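# Add three table pieces to the balance board

## Task

Three wooden pieces already rest on the round board of the balancing game; move the other three pieces from the table onto that board. Finished means: all six pieces sit entirely on the board surface itself (none stacked on another piece) and entirely outside the painted circle on it; no hand is holding or supporting the board while any piece is on it; and the board ends up balanced only on its ball, with the ball sitting on the pedestal. Board, ball and pedestal are all free objects.

## Robot and tools

Setup: three i2rt Big YAM arms (arm1, arm2, arm3), each ending in a five-finger right hand with a wrist camera. Fixed cameras are cam_high (overhead) and cam_low (side view). Everything is in one scene frame, in metres, origin on the floor, +z up. Arm feet (base_link): arm1 at (+0.519, +0.101, +0.790), arm2 at (-0.240, +0.544, +0.791), arm3 at (-0.144, -0.470, +0.819); each foot looks along its own +x. Table tops under the arms are at z=+0.720. A hand reaches about 1.07 m from its joint1 axis. The board, ball and pedestal are all loose, so any bump can topple the game; occasional small disturbances may also nudge loose objects.

Hand frame: the hand point sits 0.045 m in front of the palm. Its +z runs along straightened fingers, +y points out of the palm, +x crosses the palm away from the thumb. Straight fingers extend 0.06 to 0.07 m past the point. A bracket on the little-finger side of the wrist sticks out and can strike objects. With joints 1, 5, 6 at 0 and the hand level and forward, the palm faces down, thumb on the left. Near joint6 -1.3 the wrist camera is on top and its picture upright.

Tool move: optional keys arm1, arm2, arm3 (each robot gets its own object) plus cameras (list of names: arm1_cam_wrist, arm2_cam_wrist, arm3_cam_wrist, cam_high, cam_low, or "all"; [] for none). Each arm object may hold:
- joints: absolute targets by name. joint1_rad -2.879..2.879 (yaw about the foot, positive counter-clockwise from above); joint2_rad 0..3.141 (shoulder); joint3_rad 0..3.019 (elbow); joint4_rad -1.692..1.57 (hand pitch, positive lifts fingers); joint5_rad -1.57..1.57 (sideways, positive to the arm's right); joint6_rad -2.094..2.094 (roll, positive clockwise viewed from behind). Finger targets hand_little, hand_ring, hand_middle, hand_index, hand_thumb_bend, hand_thumb_turn each -1..1 (+1 open/straight, -1 closed; for thumb_turn +1 beside the palm, -1 opposite the fingers). Settings hand_force_limit -1..1 (closing stops at roughly 0 N at -1 up to 10 N at +1, 15 N for thumb motors) and hand_speed -0.96..1. These are absolute values, not offsets.
- target: an absolute hand pose [x, y, z, qw, qx, qy, qz] in the scene frame, metres and unit quaternion, same form as the printed hand line. The hand moves in a straight line from its current hand_target toward it. speed (0.002..4.3 m/s, default 0.25) caps travel; rotation capped at twice that in rad/s. With target, joints may only carry the hand_ finger keys and the two settings, or the call is rejected.
- min_time_s (0.1..8 s): shortest duration for that arm's joint motions.
All arms in one call start together. Hand paths stop after 10 s; one action lasts at most 15 s. Paths ignore obstacles and other arms; hands lag, drift and may overshoot, especially with a nearly straight arm. Joint moves run each joint at its own rate and can swing wide; a fast, stretched arm may overshoot by up to about 30 degrees.

Tool wait: seconds (0..10), optional cameras; commands nothing new. zoom_image: camera name and region [x0, y0, x1, y1] in image pixels (images are 672x504, top-left origin, region at most 504 by 504); works only on a camera in the latest images. show_instructions: shows the reference page. finished_scene: ends the scene permanently; the final state must hold without the robots.

Reading results: "move" names arms commanded; "as last shown" marks uncommanded ones (status lines "not commanded"). A move with no action gives full state and images. Joint velocities are rad/s; "within noise" means at rest. A hand is "done" within 1 cm and 2 degrees. off_target means resting away from the goal, possibly still pushing. time_out is a stop: the joint keeps pushing toward the target shown under on_its_own. "joint command not followed" or "pose unreachable" means a collision/self check held the arm back; not_followed drops a hand target. If a move or wait is refused or a stop occurs, the remaining calls in that reply are skipped. The printed hand position gets less accurate at long reach.

Fingers: hand_stopped_by lists little, ring, middle, index, thumb_bend, thumb_turn as moving, target, force, stalled or fault. The *_load_n values are fingertip forces in N (positive pushing open); a lost grip shows as loads near 0. A finger motor only starts when its target changes by 0.002 or more. To grip harder, raise hand_force_limit and send a more-closed target than the current reading; to release, send a more-open one. For gentle closing use hand_speed -0.94 or lower (start value -0.8 can overshoot force; start force limit is 0). Thumb turned in front plus fingers can wrap objects about 0.035 to 0.065 m thick; thumb tip against index pad pinches light items.

Joint torques are N m in joint order, with offsets and noise; entries 3 and 4 wrap at ±28. Motors heat when holding loads, stretched, or pushing against something; MOTOR HOT appears at 85 °C and at 100 °C the arm goes limp for 30-60 s.

Avoid: any hard contact or squeeze between two robots (including closing a hand on another's fingers), knocking items off the work area, dropping or releasing moving pieces, slamming, and bumping the board, ball or pedestal. Never hold or brace the board once a piece is on it; set pieces down gently and spread so the board stays balanced. Camera intrinsics and T_world_to_cam extrinsics are given per camera for locating objects; fixed-camera estimates are good to roughly 7.5 mm near image centre.

Each tool is called after "Call:" as name(argument=value, ...) on one line, values as JSON.

Reference images:

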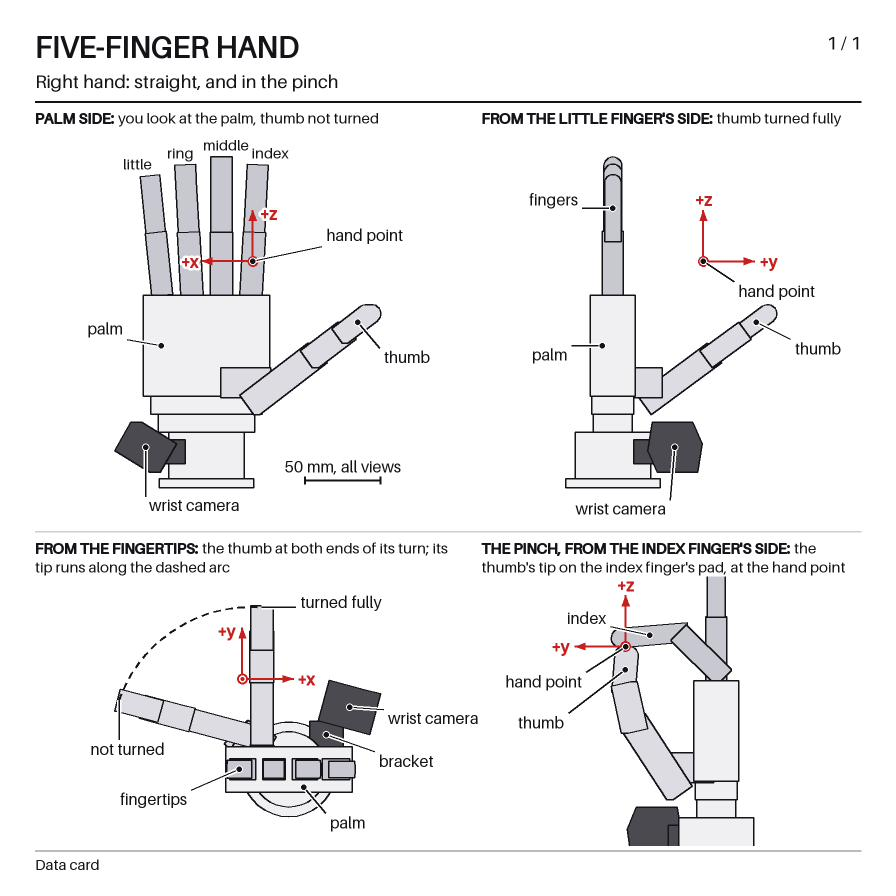

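## Session

Call:
move()

Scene clock: 0.00 s.
Joint torques (N m): no reading
Motor temperatures (°C): arm1=[29 24 30 28 28 28] | arm2=[29 24 27 22 23 25] | arm3=[26 32 25 26 24 29]
Heat: arm1: hottest joint3_rad 30 °C; arm2: hottest joint1_rad 29 °C; arm3: hottest joint2_rad 32 °C.
Joint velocities: within noise
arm1.joint_positions: joint1_rad=+0.791 joint2_rad=+0.637 joint3_rad=+1.404 joint4_rad=-1.379 joint5_rad=-0.172 joint6_rad=-1.107 hand_little=+1.000 hand_ring=+1.000 hand_middle=+1.000 hand_index=+1.000 hand_thumb_turn=+1.000 hand_thumb_bend=+1.000 hand_force_limit=+0.000 hand_speed=-0.800
arm1.joint_status: not commanded
arm1.hand_stopped_by: target,target,target,target,target,target
arm1.little_load_n: 0.0
arm1.ring_load_n: 0.0
arm1.middle_load_n: 0.0
arm1.index_load_n: 0.0
arm1.thumb_bend_load_n: 0.0
arm1.thumb_turn_load_n: 0.0
arm1.hand: x=+0.3666 y=-0.0653 z=+1.2643 quat_wxyz=(+0.305, +0.222, -0.856, +0.353) (m; scene frame)
arm1.hand_target: x=+0.3664 y=-0.0652 z=+1.2758 quat_wxyz=(+0.315, +0.222, -0.849, +0.360) (m; scene frame)
arm1.hand_status: not commanded
arm2.joint_positions: joint1_rad=+0.833 joint2_rad=+0.624 joint3_rad=+1.397 joint4_rad=-1.255 joint5_rad=-0.242 joint6_rad=-1.532 hand_little=+1.000 hand_ring=+1.000 hand_middle=+1.000 hand_index=+1.000 hand_thumb_turn=+1.000 hand_thumb_bend=+1.000 hand_force_limit=+0.000 hand_speed=-0.800
arm2.joint_status: not commanded
arm2.hand_stopped_by: target,target,target,target,target,target
arm2.little_load_n: 0.0
arm2.ring_load_n: 0.0
arm2.middle_load_n: 0.0
arm2.index_load_n: 0.0
arm2.thumb_bend_load_n: 0.0
arm2.thumb_turn_load_n: 0.0
arm2.hand: x=-0.0429 y=+0.3760 z=+1.3069 quat_wxyz=(+0.067, +0.818, -0.239, +0.518) (m; scene frame)
arm2.hand_target: x=-0.0437 y=+0.3768 z=+1.3182 quat_wxyz=(+0.071, +0.813, -0.235, +0.528) (m; scene frame)
arm2.hand_status: not commanded
arm3.joint_positions: joint1_rad=+0.281 joint2_rad=+0.638 joint3_rad=+1.428 joint4_rad=-1.593 joint5_rad=-0.276 joint6_rad=-0.971 hand_little=+1.000 hand_ring=+1.000 hand_middle=+1.000 hand_index=+1.000 hand_thumb_turn=+1.000 hand_thumb_bend=+1.000 hand_force_limit=+0.000 hand_speed=-0.800
arm3.joint_status: not commanded
arm3.hand_stopped_by: target,target,target,target,target,target
arm3.little_load_n: 0.0
arm3.ring_load_n: 0.0
arm3.middle_load_n: 0.0
arm3.index_load_n: 0.0
arm3.thumb_bend_load_n: 0.0
arm3.thumb_turn_load_n: 0.0
arm3.hand: x=-0.1829 y=-0.2993 z=+1.2646 quat_wxyz=(-0.388, +0.765, +0.512, +0.042) (m; scene frame)
arm3.hand_target: x=-0.1830 y=-0.2985 z=+1.2729 quat_wxyz=(-0.398, +0.761, +0.511, +0.047) (m; scene frame)
arm3.hand_status: not commanded
pictures: arm1_cam_wrist, arm2_cam_wrist, arm3_cam_wrist, cam_high, cam_low

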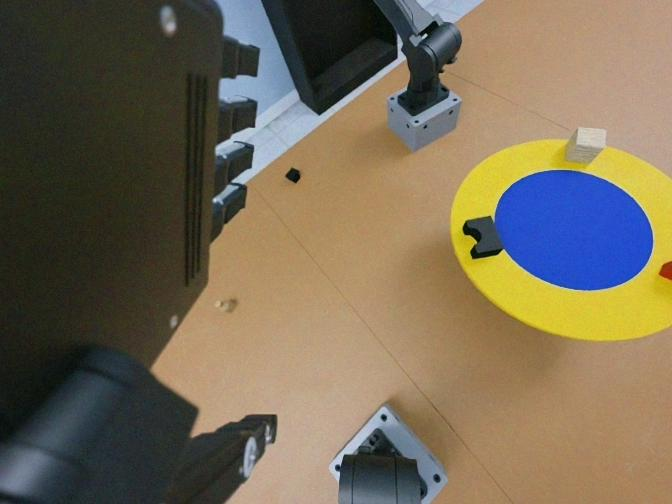

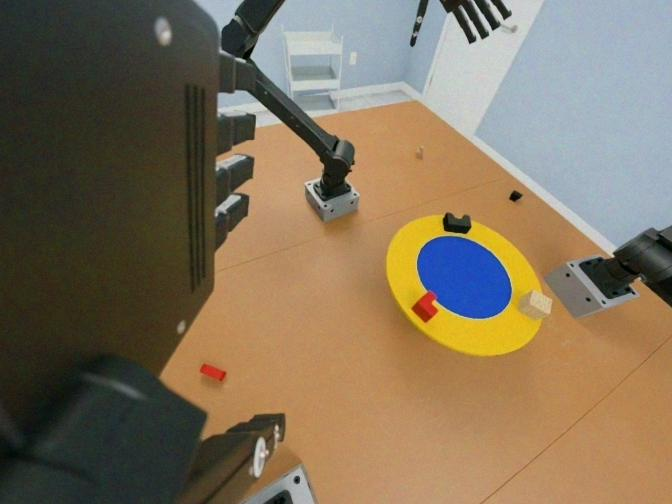

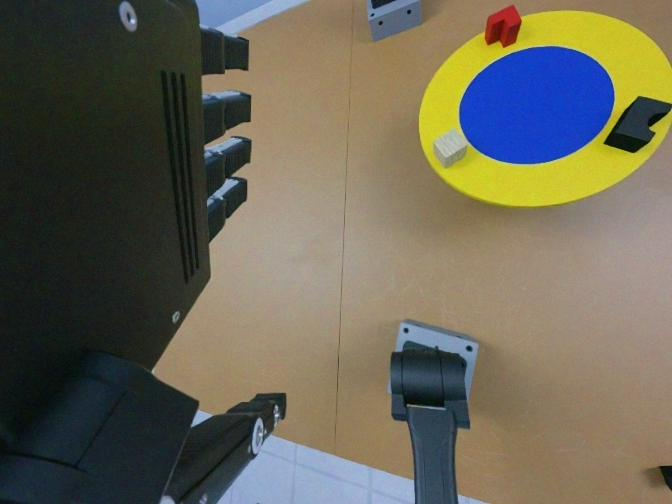

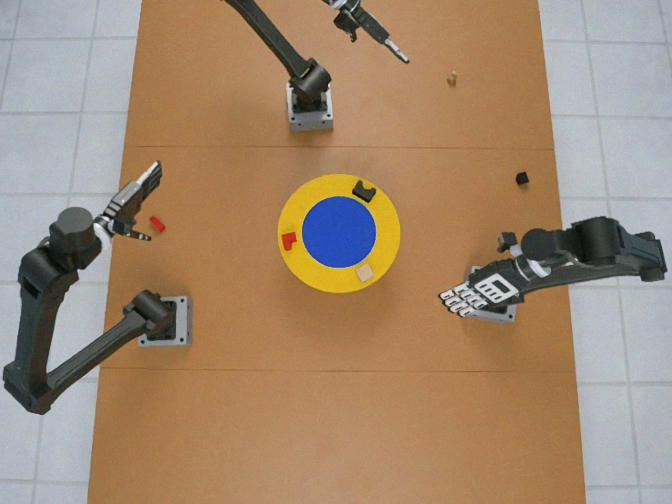

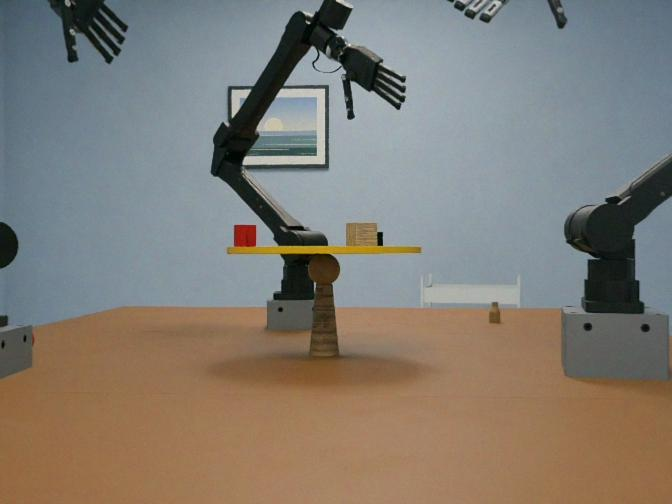

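Call:
zoom_image(camera="cam_low", region=[220, 210, 430, 370])

Call:
zoom_image(camera="cam_high", region=[270, 165, 410, 300])

Call:
zoom_image(camera="cam_high", region=[420, 60, 560, 200])

Call:
zoom_image(camera="cam_high", region=[120, 190, 200, 260])

Call:
zoom_image(camera="arm2_cam_wrist", region=[370, 140, 570, 360])

Call:
zoom_image(camera="arm1_cam_wrist", region=[200, 140, 320, 320])

Call:
zoom_image(camera="arm3_cam_wrist", region=[400, 0, 672, 220])

Scaled by 2.400 from the camera's image (finer frame: 960x720).

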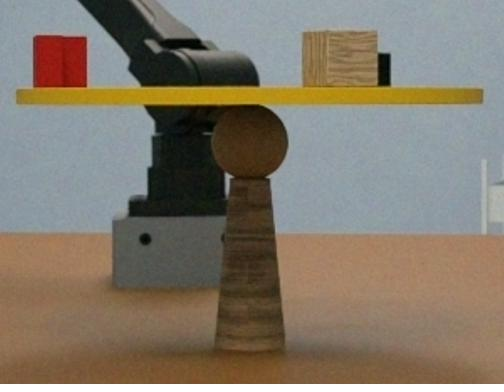

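Scaled by 3.600 from the camera's image (finer frame: 960x720).

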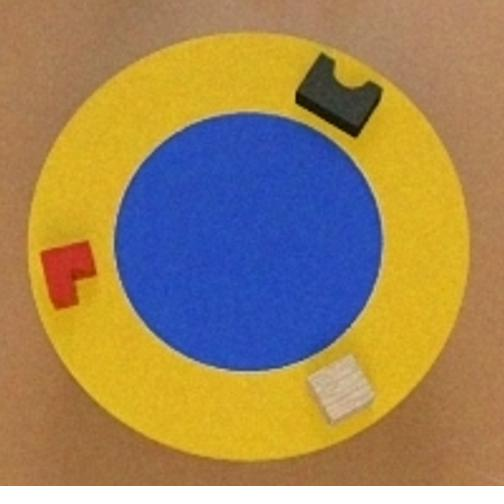

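Scaled by 3.600 from the camera's image (finer frame: 960x720).

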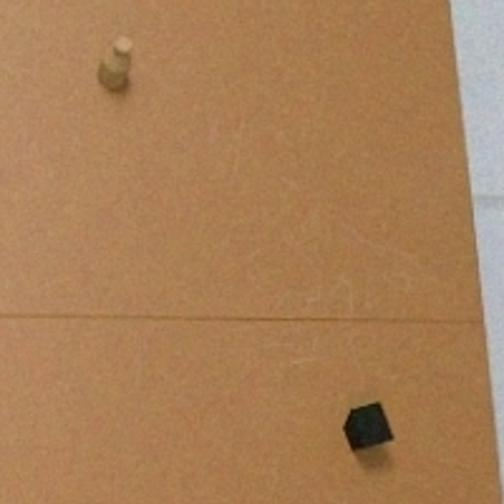

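Scaled by 6.300 from the camera's image (finer frame: 960x720).

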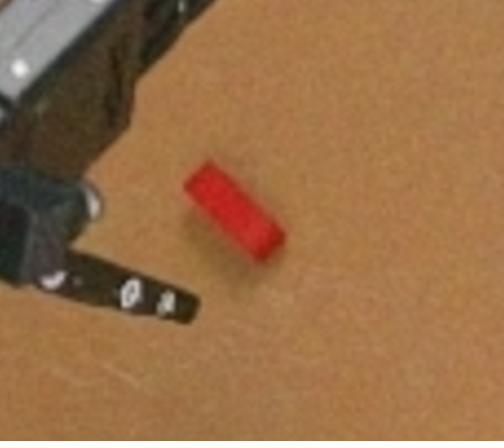

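Scaled by 2.291 from the camera's image (finer frame: 960x720).

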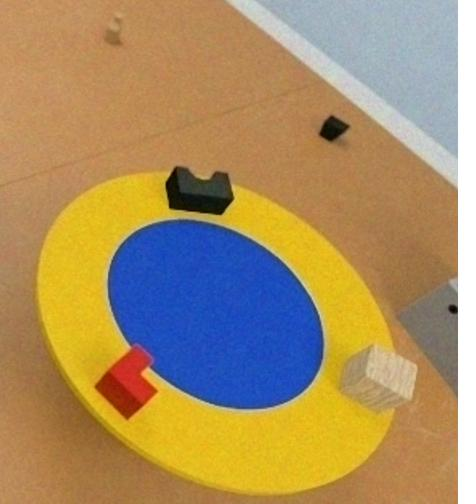

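Scaled by 2.800 from the camera's image (finer frame: 960x720).

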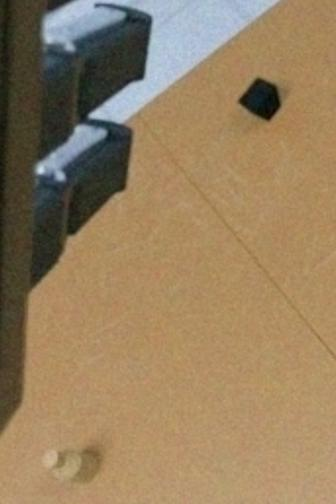

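Scaled by 1.853 from the camera's image (finer frame: 960x720).

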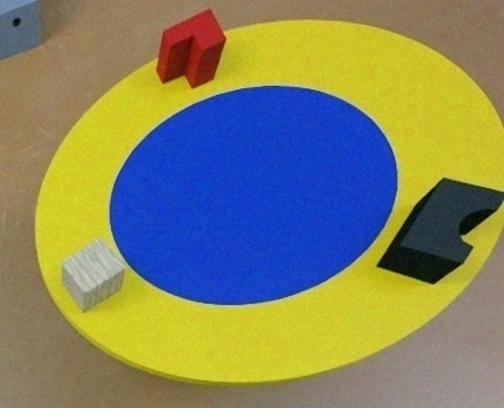

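Call:
move(arm1={"joints": {"joint1_rad": 1.74, "joint4_rad": -1.55, "joint5_rad": 0, "joint6_rad": 0, "hand_speed": -0.2, "hand_thumb_turn": -1, "hand_ring": -1, "hand_little": -1}, "min_time_s": 4}, arm2={"joints": {"joint1_rad": 1.73, "joint4_rad": -1.55, "joint5_rad": 0, "joint6_rad": 0, "hand_speed": -0.2, "hand_thumb_turn": -1, "hand_ring": -1, "hand_little": -1}, "min_time_s": 4}, arm3={"joints": {"joint1_rad": -1.735, "joint4_rad": -1.57, "joint5_rad": 0, "joint6_rad": 0, "hand_speed": -0.2, "hand_thumb_turn": -1, "hand_ring": -1, "hand_little": -1}, "min_time_s": 5}, cameras=["all"])

Scene clock: 9.63 s.
Joint torques (N m): arm1=[1.85 2.02 8.35 1.46 0.11 0.13] | arm2=[0.97 2.96 8.8 0.83 0.12 0] | arm3=[-0.97 3.84 8.12 1.92 0.17 0.1]
Motor temperatures (°C): arm1=[29 24 31 28 28 28] | arm2=[29 24 29 22 23 25] | arm3=[26 32 26 26 24 29]
Heat: arm1: hottest joint3_rad 31 °C; arm2: hottest joint1_rad 29 °C; arm3: hottest joint2_rad 32 °C.
move: arm1 done; arm2 done; arm3 done
Joint velocities: within noise
arm1.joint_positions: joint1_rad=+1.725 joint2_rad=+0.637 joint3_rad=+1.404 joint4_rad=-1.541 joint5_rad=-0.002 joint6_rad=-0.016 hand_little=-1.000 hand_ring=-1.000 hand_middle=+1.000 hand_index=+1.000 hand_thumb_turn=-1.000 hand_thumb_bend=+1.000 hand_force_limit=+0.000 hand_speed=-0.200
arm1.joint_status: all done
arm1.hand_stopped_by: target,target,target,target,target,target
arm1.little_load_n: 0.5
arm1.ring_load_n: 0.0
arm1.middle_load_n: 0.0
arm1.index_load_n: 0.0
arm1.thumb_bend_load_n: 0.0
arm1.thumb_turn_load_n: 0.0
arm1.hand: x=+0.5878 y=-0.0642 z=+1.2375 quat_wxyz=(-0.053, +0.122, -0.911, +0.390)
arm1.hand_target: x=+0.5901 y=-0.0606 z=+1.2458 quat_wxyz=(-0.059, +0.121, -0.909, +0.395)
arm1.hand_status: not commanded
arm2.joint_positions: joint1_rad=+1.722 joint2_rad=+0.624 joint3_rad=+1.397 joint4_rad=-1.540 joint5_rad=-0.003 joint6_rad=-0.010 hand_little=-1.000 hand_ring=-1.000 hand_middle=+1.000 hand_index=+1.000 hand_thumb_turn=-1.000 hand_thumb_bend=+1.000 hand_force_limit=+0.000 hand_speed=-0.200
arm2.joint_status: all done
arm2.hand_stopped_by: target,target,target,target,target,target
arm2.little_load_n: 0.0
arm2.ring_load_n: 0.0
arm2.middle_load_n: 0.0
arm2.index_load_n: 0.0
arm2.thumb_bend_load_n: 0.0
arm2.thumb_turn_load_n: 0.0
arm2.hand: x=-0.0680 y=+0.6130 z=+1.2339 quat_wxyz=(-0.300, +0.720, -0.576, +0.246)
arm2.hand_target: x=-0.0711 y=+0.6140 z=+1.2410 quat_wxyz=(-0.305, +0.718, -0.576, +0.247)
arm2.hand_status: not commanded
arm3.joint_positions: joint1_rad=-1.723 joint2_rad=+0.638 joint3_rad=+1.428 joint4_rad=-1.592 joint5_rad=-0.002 joint6_rad=-0.009 hand_little=-1.000 hand_ring=-1.000 hand_middle=+1.000 hand_index=+1.000 hand_thumb_turn=-1.000 hand_thumb_bend=+1.000 hand_force_limit=+0.000 hand_speed=-0.200
arm3.joint_status: all done
arm3.hand_stopped_by: target,target,target,target,target,target
arm3.little_load_n: 0.0
arm3.ring_load_n: 0.0
arm3.middle_load_n: 0.0
arm3.index_load_n: -0.5
arm3.thumb_bend_load_n: 0.0
arm3.thumb_turn_load_n: 0.0
arm3.hand: x=+0.0250 y=-0.4956 z=+1.2665 quat_wxyz=(-0.216, +0.540, -0.753, +0.309)
arm3.hand_target: x=+0.0292 y=-0.4992 z=+1.2775 quat_wxyz=(-0.226, +0.527, -0.752, +0.325)
arm3.hand_status: not commanded
pictures: arm1_cam_wrist, arm2_cam_wrist, arm3_cam_wrist, cam_high, cam_low
arm1_cam_wrist: T_world_to_cam=[[-0.43881, 0.57749, -0.68844, 1.14781], [0.68539, 0.71056, 0.15919, -0.54598], [0.58111, -0.40199, -0.70761, 0.62787]] pos_world=[0.51301, -0.0225, 1.3214]
arm2_cam_wrist: T_world_to_cam=[[-0.6456, -0.39227, -0.65523, 1.00334], [-0.63485, 0.75256, 0.17498, -0.71383], [0.42446, 0.52894, -0.73489, 0.72743]] pos_world=[-0.11419, 0.54602, 1.3169]
arm3_cam_wrist: T_world_to_cam=[[-0.75018, 0.01067, -0.66115, 0.85726], [-0.22013, 0.93881, 0.26493, 0.13035], [0.62352, 0.34428, -0.70192, 1.15784]] pos_world=[-0.05015, -0.53014, 1.34496]

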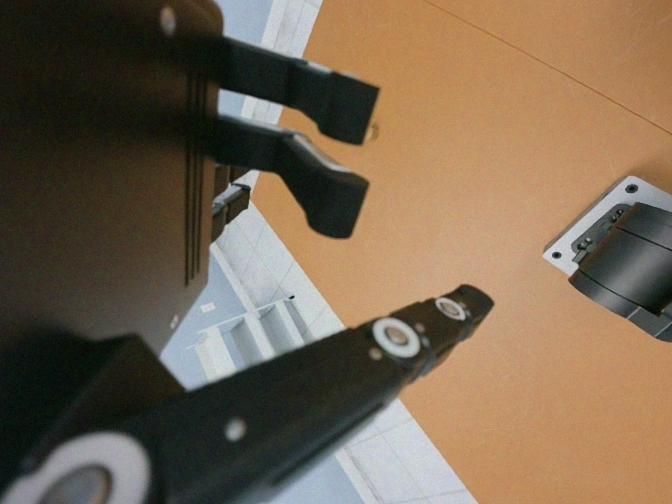

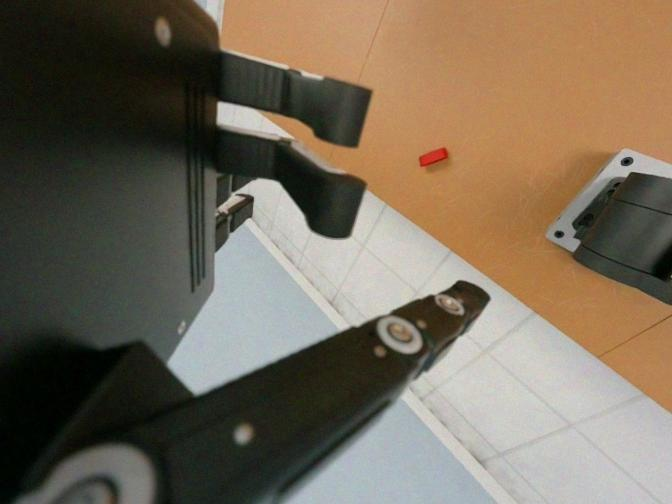

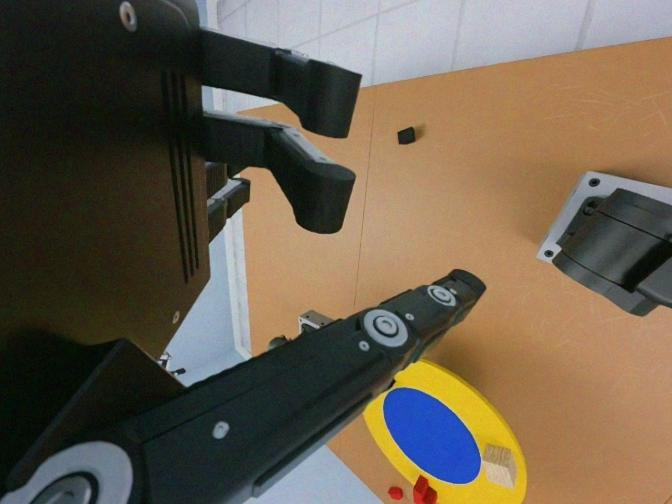

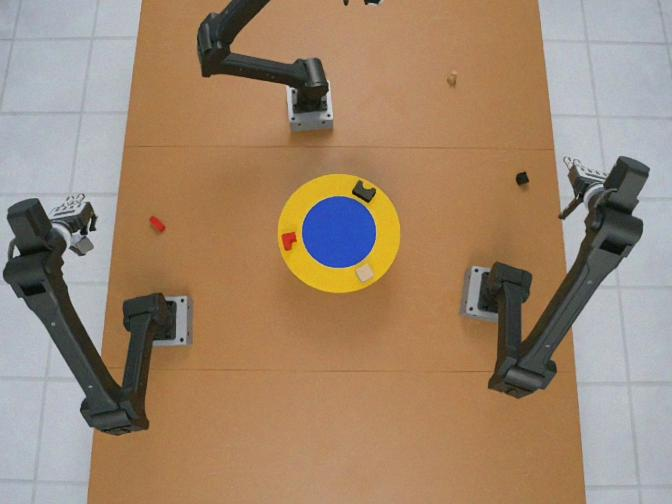

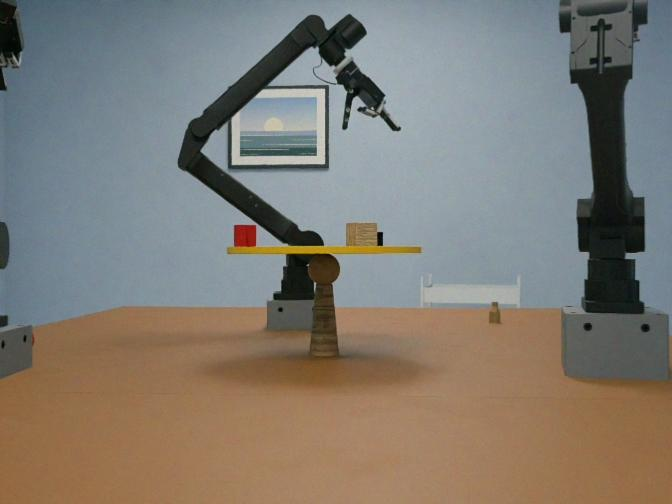

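Call:
move(arm1={"target": [0.65, -0.37, 0.87, 0.067, -0.116, 0.8582, -0.4955], "speed": 0.2}, arm2={"target": [0.06, 0.612, 0.87, 0.39, -0.6754, 0.542, -0.313], "speed": 0.2}, arm3={"target": [0.24, -0.60, 0.87, 0.2929, -0.5072, 0.702, -0.4053], "speed": 0.2}, cameras=["all"])

Scene clock: 14.53 s.
Joint torques (N m): arm1=[-0.56 -8.06 7.76 2.95 -0.07 -0.16] | arm2=[0.21 2.02 8.73 2.1 -0.08 -0.13] | arm3=[-0.97 -2.43 6.91 2.1 -0.18 -0.01]
Motor temperatures (°C): arm1=[29 24 32 28 28 28] | arm2=[29 24 29 22 23 25] | arm3=[26 32 27 26 24 29]
Heat: arm1: hottest joint3_rad 32 °C; arm2: hottest joint1_rad 29 °C; arm3: hottest joint2_rad 32 °C.
move: arm1 off_target; arm2 done; arm3 done
Joint velocities: within noise
arm1.joint_positions: joint1_rad=+1.678 joint2_rad=+1.340 joint3_rad=+0.613 joint4_rad=+0.160 joint5_rad=-0.057 joint6_rad=-0.034 hand_little=-1.000 hand_ring=-1.000 hand_middle=+1.000 hand_index=+1.000 hand_thumb_turn=-1.000 hand_thumb_bend=+1.000 hand_force_limit=+0.000 hand_speed=-0.200
arm1.joint_status: not commanded
arm1.hand_stopped_by: target,target,target,target,target,target
arm1.little_load_n: 0.0
arm1.ring_load_n: -0.5
arm1.middle_load_n: 0.0
arm1.index_load_n: 0.0
arm1.thumb_bend_load_n: 0.0
arm1.thumb_turn_load_n: 0.0
arm1.hand: x=+0.6552 y=-0.3590 z=+0.8624 quat_wxyz=(-0.072, +0.116, -0.866, +0.481)
arm1.hand_target: x=+0.6500 y=-0.3696 z=+0.8701 quat_wxyz=(-0.067, +0.116, -0.858, +0.495)
arm1.hand_status: off_target (0.014 m and 1.9 deg from the pose sent, 0.482 m and 13.6 deg at the start)
arm2.joint_positions: joint1_rad=+1.557 joint2_rad=+0.592 joint3_rad=+0.244 joint4_rad=-0.183 joint5_rad=-0.154 joint6_rad=-0.080 hand_little=-1.000 hand_ring=-1.000 hand_middle=+1.000 hand_index=+1.000 hand_thumb_turn=-1.000 hand_thumb_bend=+1.000 hand_force_limit=+0.000 hand_speed=-0.200
arm2.joint_status: not commanded
arm2.hand_stopped_by: target,target,target,target,target,target
arm2.little_load_n: 0.0
arm2.ring_load_n: 0.0
arm2.middle_load_n: 0.0
arm2.index_load_n: 0.0
arm2.thumb_bend_load_n: 0.0
arm2.thumb_turn_load_n: 0.0
arm2.hand: x=+0.0570 y=+0.6126 z=+0.8703 quat_wxyz=(-0.388, +0.676, -0.545, +0.309)
arm2.hand_target: x=+0.0598 y=+0.6120 z=+0.8701 quat_wxyz=(-0.390, +0.675, -0.542, +0.313)
arm2.hand_status: done (0.003 m and 0.6 deg from the pose sent, 0.386 m and 14.4 deg at the start)
arm3.joint_positions: joint1_rad=-1.820 joint2_rad=+1.153 joint3_rad=+0.388 joint4_rad=+0.223 joint5_rad=-0.107 joint6_rad=-0.057 hand_little=-1.000 hand_ring=-1.000 hand_middle=+1.000 hand_index=+1.000 hand_thumb_turn=-1.000 hand_thumb_bend=+1.000 hand_force_limit=+0.000 hand_speed=-0.200
arm3.joint_status: not commanded
arm3.hand_stopped_by: target,target,target,target,target,target
arm3.little_load_n: 0.0
arm3.ring_load_n: 0.0
arm3.middle_load_n: 0.0
arm3.index_load_n: -0.5
arm3.thumb_bend_load_n: 0.0
arm3.thumb_turn_load_n: 0.0
arm3.hand: x=+0.2389 y=-0.5953 z=+0.8704 quat_wxyz=(-0.292, +0.510, -0.703, +0.400)
arm3.hand_target: x=+0.2399 y=-0.5999 z=+0.8701 quat_wxyz=(-0.293, +0.507, -0.702, +0.405)
arm3.hand_status: done (0.005 m and 0.7 deg from the pose sent, 0.463 m and 15.7 deg at the start)
pictures: arm1_cam_wrist, arm2_cam_wrist, arm3_cam_wrist, cam_high, cam_low
arm1_cam_wrist: T_world_to_cam=[[-0.3904, 0.42746, -0.81539, 1.11326], [0.6745, 0.73561, 0.06269, -0.22364], [0.62661, -0.52551, -0.5755, 0.01669]] pos_world=[0.57501, -0.30259, 0.93137]
arm2_cam_wrist: T_world_to_cam=[[-0.47331, -0.34368, -0.81108, 0.9417], [-0.66358, 0.74467, 0.0717, -0.47414], [0.57934, 0.57215, -0.58052, 0.23778]] pos_world=[-0.00667, 0.54067, 0.93583]
arm3_cam_wrist: T_world_to_cam=[[-0.56109, -0.05562, -0.82589, 0.81571], [-0.28623, 0.94923, 0.13053, 0.515], [0.7767, 0.30963, -0.54852, 0.59]] pos_world=[0.14684, -0.62616, 0.93009]

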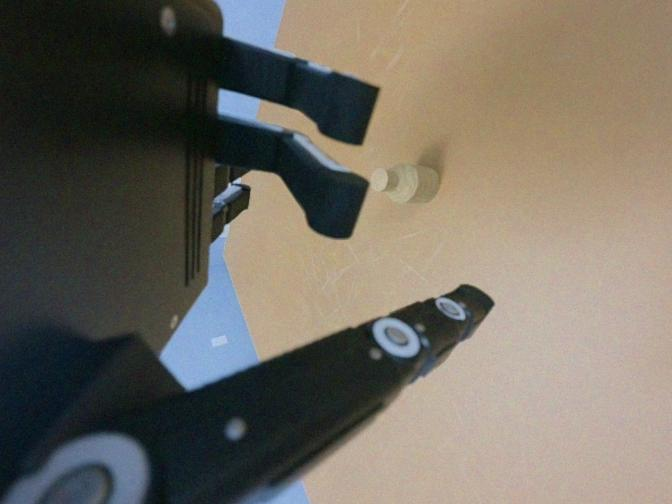

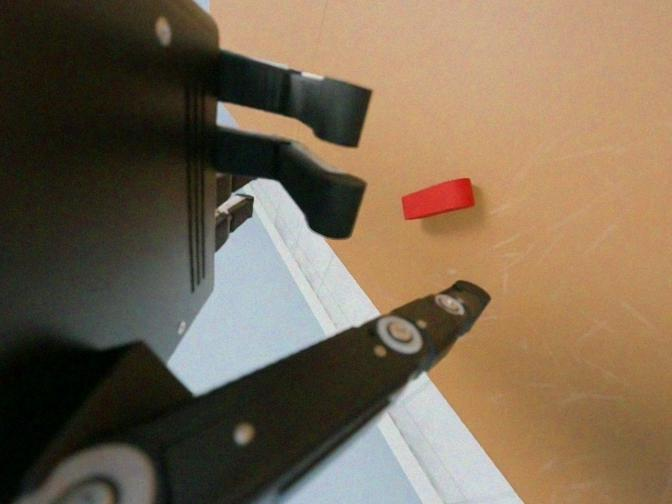

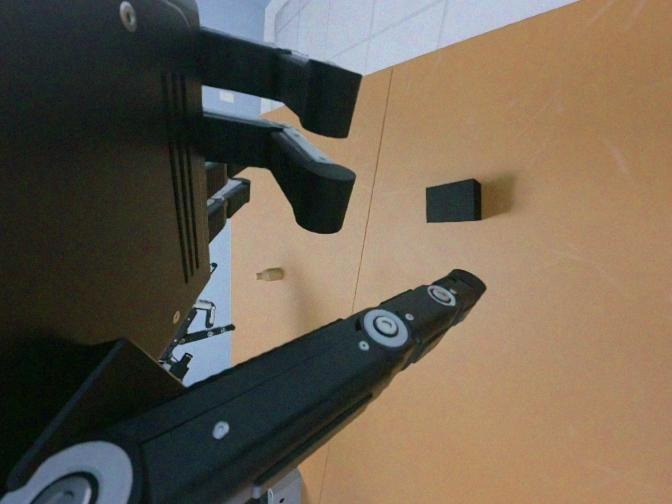

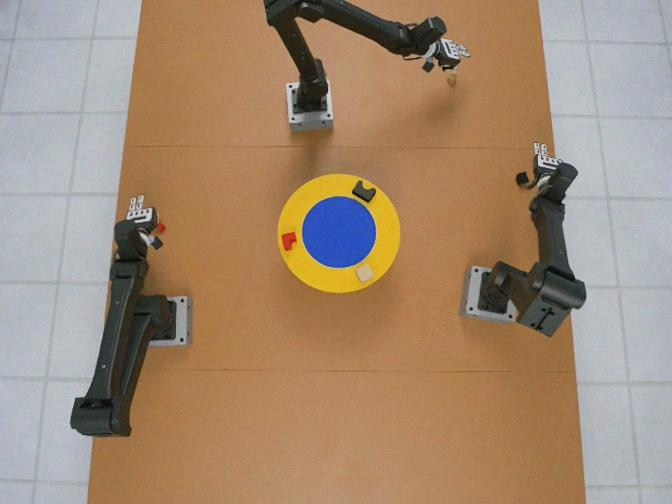

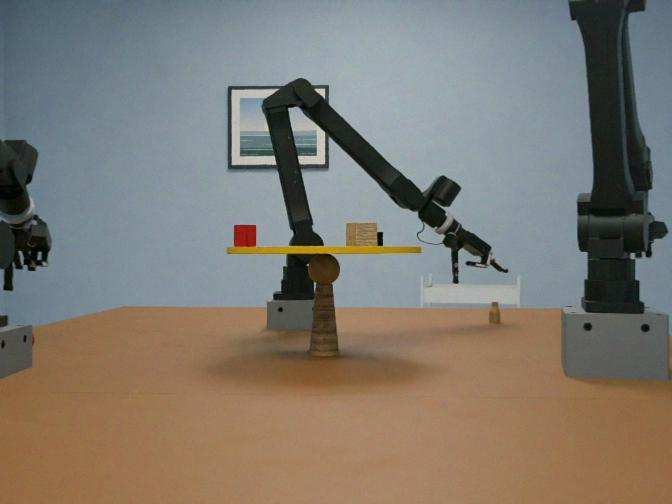

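Call:
zoom_image(camera="arm1_cam_wrist", region=[340, 130, 480, 250])

Call:
zoom_image(camera="arm2_cam_wrist", region=[370, 140, 510, 260])

Call:
zoom_image(camera="arm3_cam_wrist", region=[380, 140, 520, 260])

Call:
zoom_image(camera="cam_low", region=[440, 280, 560, 340])

Scaled by 3.600 from the camera's image (finer frame: 960x720).

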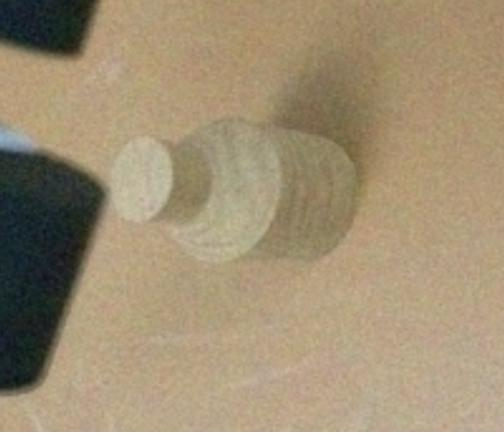

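Scaled by 3.600 from the camera's image (finer frame: 960x720).

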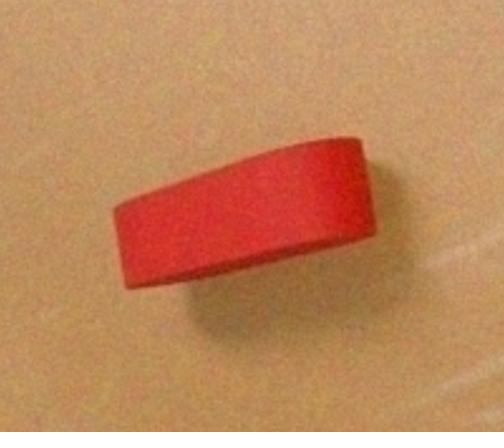

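Scaled by 3.600 from the camera's image (finer frame: 960x720).

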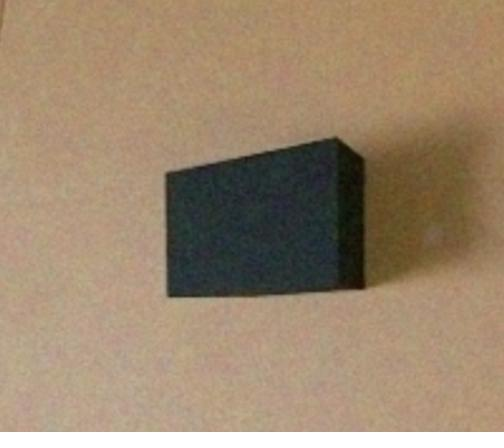

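Scaled by 4.200 from the camera's image (finer frame: 960x720).

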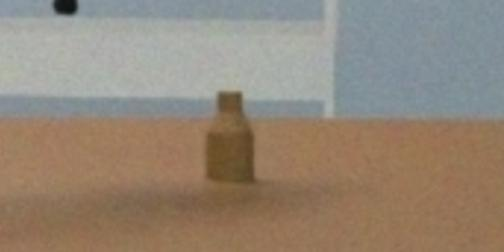

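Call:
zoom_image(camera="cam_high", region=[400, 10, 500, 110])

Call:
zoom_image(camera="cam_high", region=[490, 120, 590, 220])

Call:
zoom_image(camera="cam_high", region=[100, 180, 200, 280])

Scaled by 5.040 from the camera's image (finer frame: 960x720).

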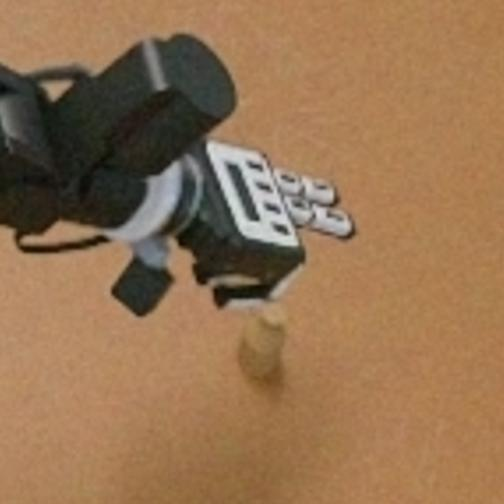

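Scaled by 5.040 from the camera's image (finer frame: 960x720).

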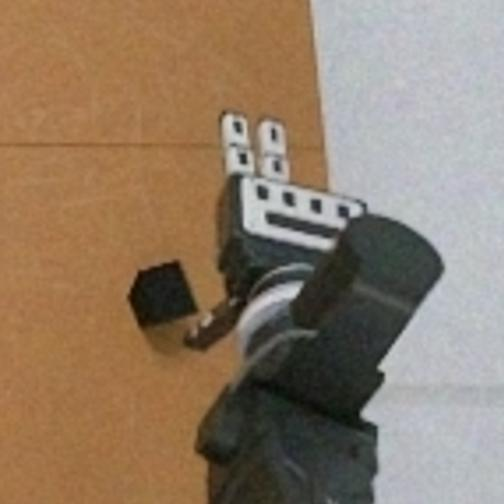

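Scaled by 5.040 from the camera's image (finer frame: 960x720).

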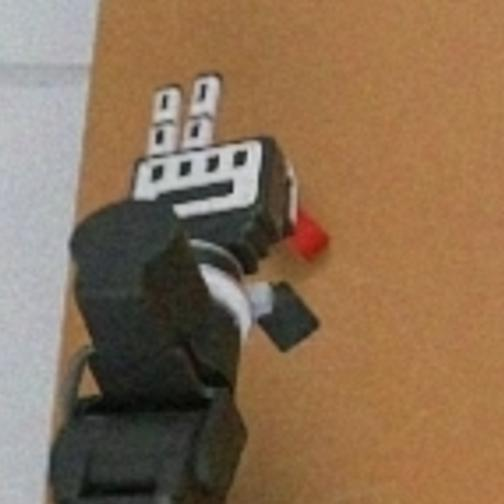

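Call:
zoom_image(camera="arm3_cam_wrist", region=[190, 100, 380, 260])

Call:
zoom_image(camera="arm1_cam_wrist", region=[190, 100, 380, 260])

Call:
zoom_image(camera="arm2_cam_wrist", region=[190, 100, 380, 260])

Scaled by 2.653 from the camera's image (finer frame: 960x720).

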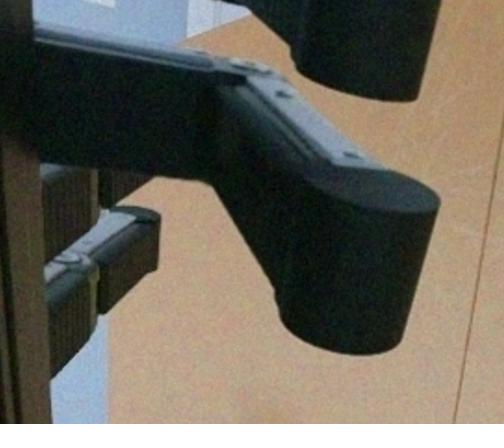

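Scaled by 2.653 from the camera's image (finer frame: 960x720).

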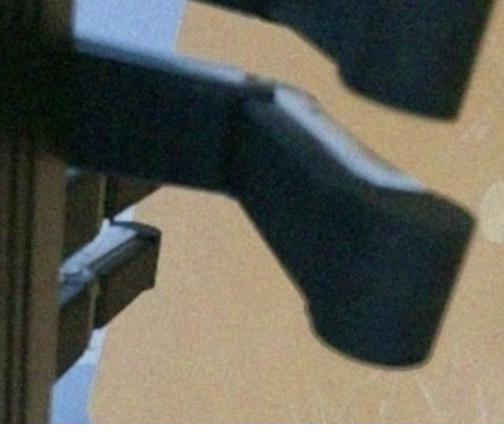

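Scaled by 2.653 from the camera's image (finer frame: 960x720).

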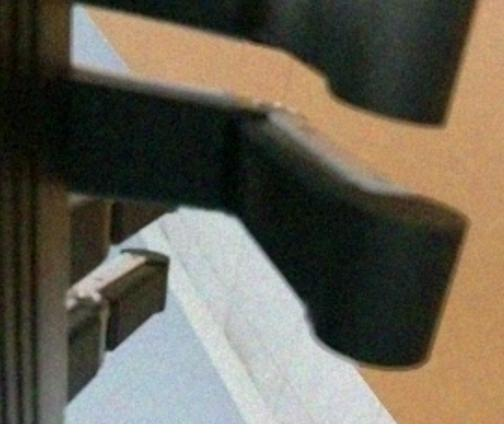

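Call:
move(arm1={"joints": {"hand_index": 0.55, "hand_middle": 0.55, "hand_thumb_bend": 0.3}}, arm2={"joints": {"hand_index": 0.5, "hand_middle": 0.5, "hand_thumb_bend": 0.3}}, arm3={"joints": {"hand_index": 0.6, "hand_middle": 0.6, "hand_thumb_bend": 0.35}})

Call:
move(arm2={"target": [0.11, 0.617, 0.82, 0.2319, -0.3438, 0.7544, -0.5089], "speed": 0.15}, arm3={"target": [0.252, -0.597, 0.81, 0.4147, -0.6636, 0.5279, -0.3299], "speed": 0.15}, cameras=["all"])

Scene clock: 26.17 s.
Joint torques (N m): arm1=[-0.15 -8.06 7.75 2.93 -0.06 -0.17] | arm2=[0.09 1.9 8.72 2.15 -0.08 -0.13] | arm3=[-0.91 -2.43 6.9 2.14 -0.17 -0.01]
Motor temperatures (°C): arm1=[29 25 33 28 28 28] | arm2=[29 24 29 22 23 24] | arm3=[26 32 27 26 24 28]
Heat: arm1: hottest joint3_rad 33 °C; arm2: hottest joint1_rad 29 °C; arm3: hottest joint2_rad 32 °C.
move: arm1 done; arm2 done; arm3 done
Joint velocities: within noise
arm1.joint_positions: joint1_rad=+1.678 joint2_rad=+1.340 joint3_rad=+0.613 joint4_rad=+0.160 joint5_rad=-0.057 joint6_rad=-0.034 hand_little=-1.000 hand_ring=-1.000 hand_middle=+0.550 hand_index=+0.550 hand_thumb_turn=-1.000 hand_thumb_bend=+0.300 hand_force_limit=+0.000 hand_speed=-0.200
arm1.joint_status: all done
arm1.hand_stopped_by: target,target,target,target,target,target
arm1.little_load_n: 0.0
arm1.ring_load_n: 0.0
arm1.middle_load_n: 0.0
arm1.index_load_n: 0.0
arm1.thumb_bend_load_n: 0.0
arm1.thumb_turn_load_n: 0.0
arm1.hand: x=+0.6552 y=-0.3590 z=+0.8624 quat_wxyz=(-0.072, +0.116, -0.866, +0.481)
arm1.hand_target: x=+0.6500 y=-0.3696 z=+0.8701 quat_wxyz=(-0.067, +0.116, -0.858, +0.495)
arm1.hand_status: not commanded
arm2.joint_positions: joint1_rad=+1.557 joint2_rad=+0.593 joint3_rad=+0.244 joint4_rad=-0.182 joint5_rad=-0.154 joint6_rad=-0.080 hand_little=-1.000 hand_ring=-1.000 hand_middle=+0.500 hand_index=+0.500 hand_thumb_turn=-1.000 hand_thumb_bend=+0.300 hand_force_limit=+0.000 hand_speed=-0.200
arm2.joint_status: all done
arm2.hand_stopped_by: target,target,target,target,target,target
arm2.little_load_n: 0.0
arm2.ring_load_n: 0.0
arm2.middle_load_n: 0.0
arm2.index_load_n: 0.0
arm2.thumb_bend_load_n: 0.5
arm2.thumb_turn_load_n: 0.0
arm2.hand: x=+0.0571 y=+0.6126 z=+0.8703 quat_wxyz=(-0.388, +0.676, -0.545, +0.309)
arm2.hand_target: x=+0.0598 y=+0.6120 z=+0.8701 quat_wxyz=(-0.390, +0.675, -0.542, +0.313)
arm2.hand_status: not commanded
arm3.joint_positions: joint1_rad=-1.820 joint2_rad=+1.153 joint3_rad=+0.388 joint4_rad=+0.224 joint5_rad=-0.107 joint6_rad=-0.057 hand_little=-1.000 hand_ring=-1.000 hand_middle=+0.600 hand_index=+0.600 hand_thumb_turn=-1.000 hand_thumb_bend=+0.350 hand_force_limit=+0.000 hand_speed=-0.200
arm3.joint_status: all done
arm3.hand_stopped_by: target,target,target,target,target,target
arm3.little_load_n: 0.0
arm3.ring_load_n: 0.0
arm3.middle_load_n: 0.0
arm3.index_load_n: 0.0
arm3.thumb_bend_load_n: 0.0
arm3.thumb_turn_load_n: 0.0
arm3.hand: x=+0.2390 y=-0.5954 z=+0.8704 quat_wxyz=(-0.292, +0.510, -0.703, +0.400)
arm3.hand_target: x=+0.2399 y=-0.6000 z=+0.8701 quat_wxyz=(-0.293, +0.507, -0.702, +0.405)
arm3.hand_status: not commanded
pictures: none

Scene clock: 30.50 s.
Joint torques (N m): arm1=[-0.26 -8 7.77 2.96 -0.07 -0.16] | arm2=[0.91 -2.32 8.84 0.24 0.92 -0.03] | arm3=[-1.08 -5.07 7.54 1.62 -0.53 -0.06]
Motor temperatures (°C): arm1=[29 25 33 28 28 28] | arm2=[29 24 30 22 23 24] | arm3=[26 32 27 26 24 28]
Heat: arm1: hottest joint3_rad 33 °C; arm2: hottest joint3_rad 30 °C; arm3: hottest joint2_rad 32 °C.
move: arm2 off_target; arm3 off_target
Joint velocities: within noise
arm1: as last shown
arm2.joint_positions: joint1_rad=+2.135 joint2_rad=+1.247 joint3_rad=+0.370 joint4_rad=-0.193 joint5_rad=+1.126 joint6_rad=+1.011 hand_little=-1.000 hand_ring=-1.000 hand_middle=+0.500 hand_index=+0.500 hand_thumb_turn=-1.000 hand_thumb_bend=+0.300 hand_force_limit=+0.000 hand_speed=-0.200
arm2.joint_status: not commanded
arm2.hand_stopped_by: target,target,target,target,target,target
arm2.little_load_n: 0.0
arm2.ring_load_n: 0.0
arm2.middle_load_n: 0.0
arm2.index_load_n: 0.0
arm2.thumb_bend_load_n: 0.0
arm2.thumb_turn_load_n: 0.0
arm2.hand: x=+0.0975 y=+0.6054 z=+0.8115 quat_wxyz=(-0.222, +0.349, -0.754, +0.511)
arm2.hand_target: x=+0.1095 y=+0.6169 z=+0.8203 quat_wxyz=(-0.232, +0.344, -0.754, +0.509)
arm2.hand_status: off_target (0.019 m and 1.4 deg from the pose sent, 0.073 m and 54.1 deg at the start)
arm3.joint_positions: joint1_rad=-2.008 joint2_rad=+1.536 joint3_rad=+0.437 joint4_rad=+0.415 joint5_rad=-0.747 joint6_rad=-0.463 hand_little=-1.000 hand_ring=-1.000 hand_middle=+0.600 hand_index=+0.600 hand_thumb_turn=-1.000 hand_thumb_bend=+0.350 hand_force_limit=+0.000 hand_speed=-0.200
arm3.joint_status: not commanded
arm3.hand_stopped_by: target,target,target,target,target,target
arm3.little_load_n: 0.0
arm3.ring_load_n: 0.0
arm3.middle_load_n: 0.0
arm3.index_load_n: 0.0
arm3.thumb_bend_load_n: 0.0
arm3.thumb_turn_load_n: 0.0
arm3.hand: x=+0.2377 y=-0.5814 z=+0.8022 quat_wxyz=(-0.415, +0.665, -0.538, +0.311)
arm3.hand_target: x=+0.2512 y=-0.5969 z=+0.8104 quat_wxyz=(-0.414, +0.664, -0.528, +0.330)
arm3.hand_status: off_target (0.023 m and 2.5 deg from the pose sent, 0.062 m and 31.3 deg at the start)
pictures: arm1_cam_wrist, arm2_cam_wrist, arm3_cam_wrist, cam_high, cam_low
arm1_cam_wrist: T_world_to_cam=[[-0.3904, 0.42746, -0.81539, 1.11326], [0.6745, 0.73561, 0.06269, -0.22364], [0.62661, -0.52551, -0.5755, 0.01669]] pos_world=[0.57501, -0.30259, 0.93137]
arm2_cam_wrist: T_world_to_cam=[[-0.48308, 0.0795, -0.87196, 0.70494], [0.20191, 0.97914, -0.02259, -0.58746], [0.85198, -0.18697, -0.48905, 0.543]] pos_world=[-0.00347, 0.62069, 0.86696]
arm3_cam_wrist: T_world_to_cam=[[-0.41292, -0.30205, -0.85922, 0.60772], [-0.74223, 0.65834, 0.12526, 0.4538], [0.52782, 0.68946, -0.49603, 0.78709]] pos_world=[0.17233, -0.65786, 0.85574]

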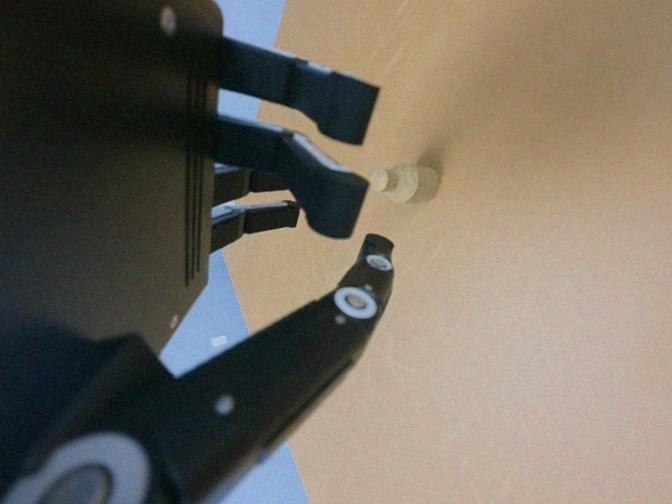

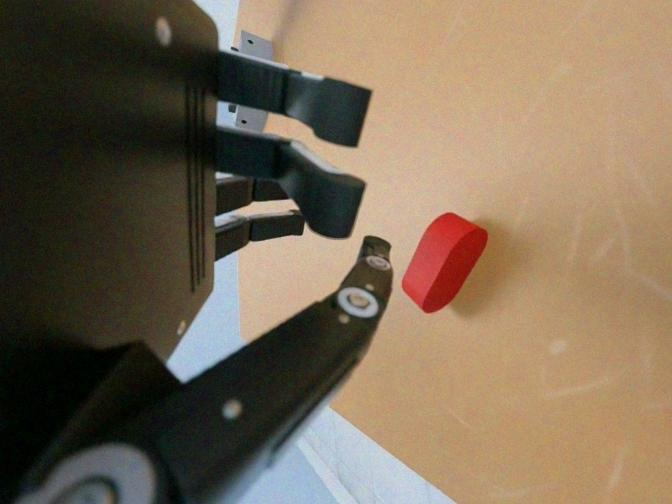

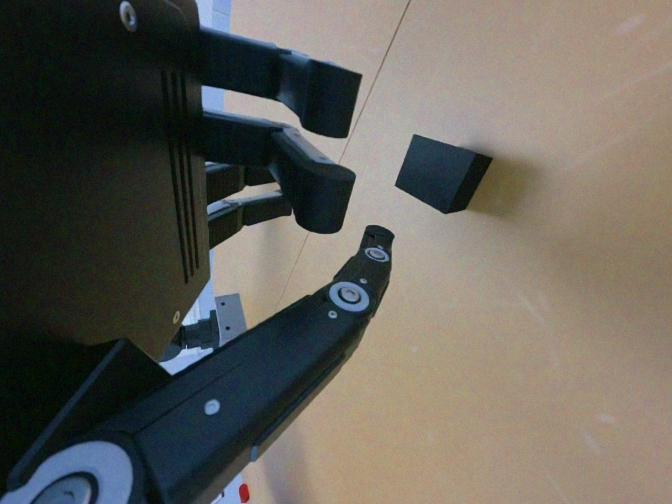

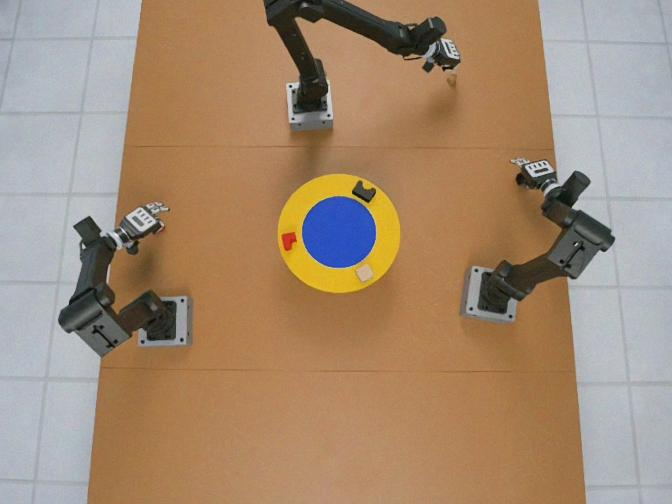

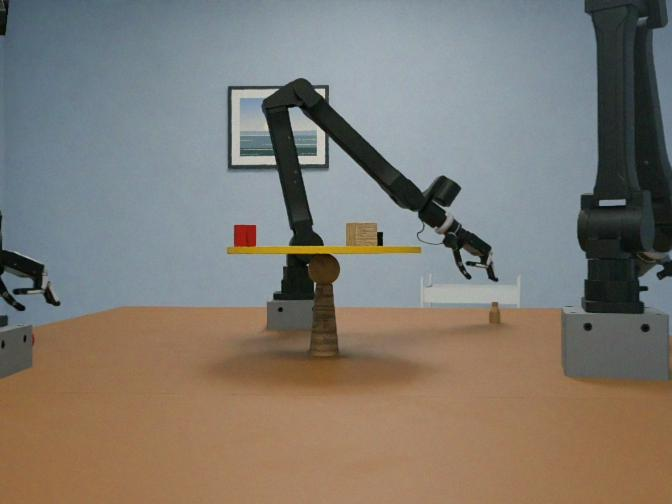

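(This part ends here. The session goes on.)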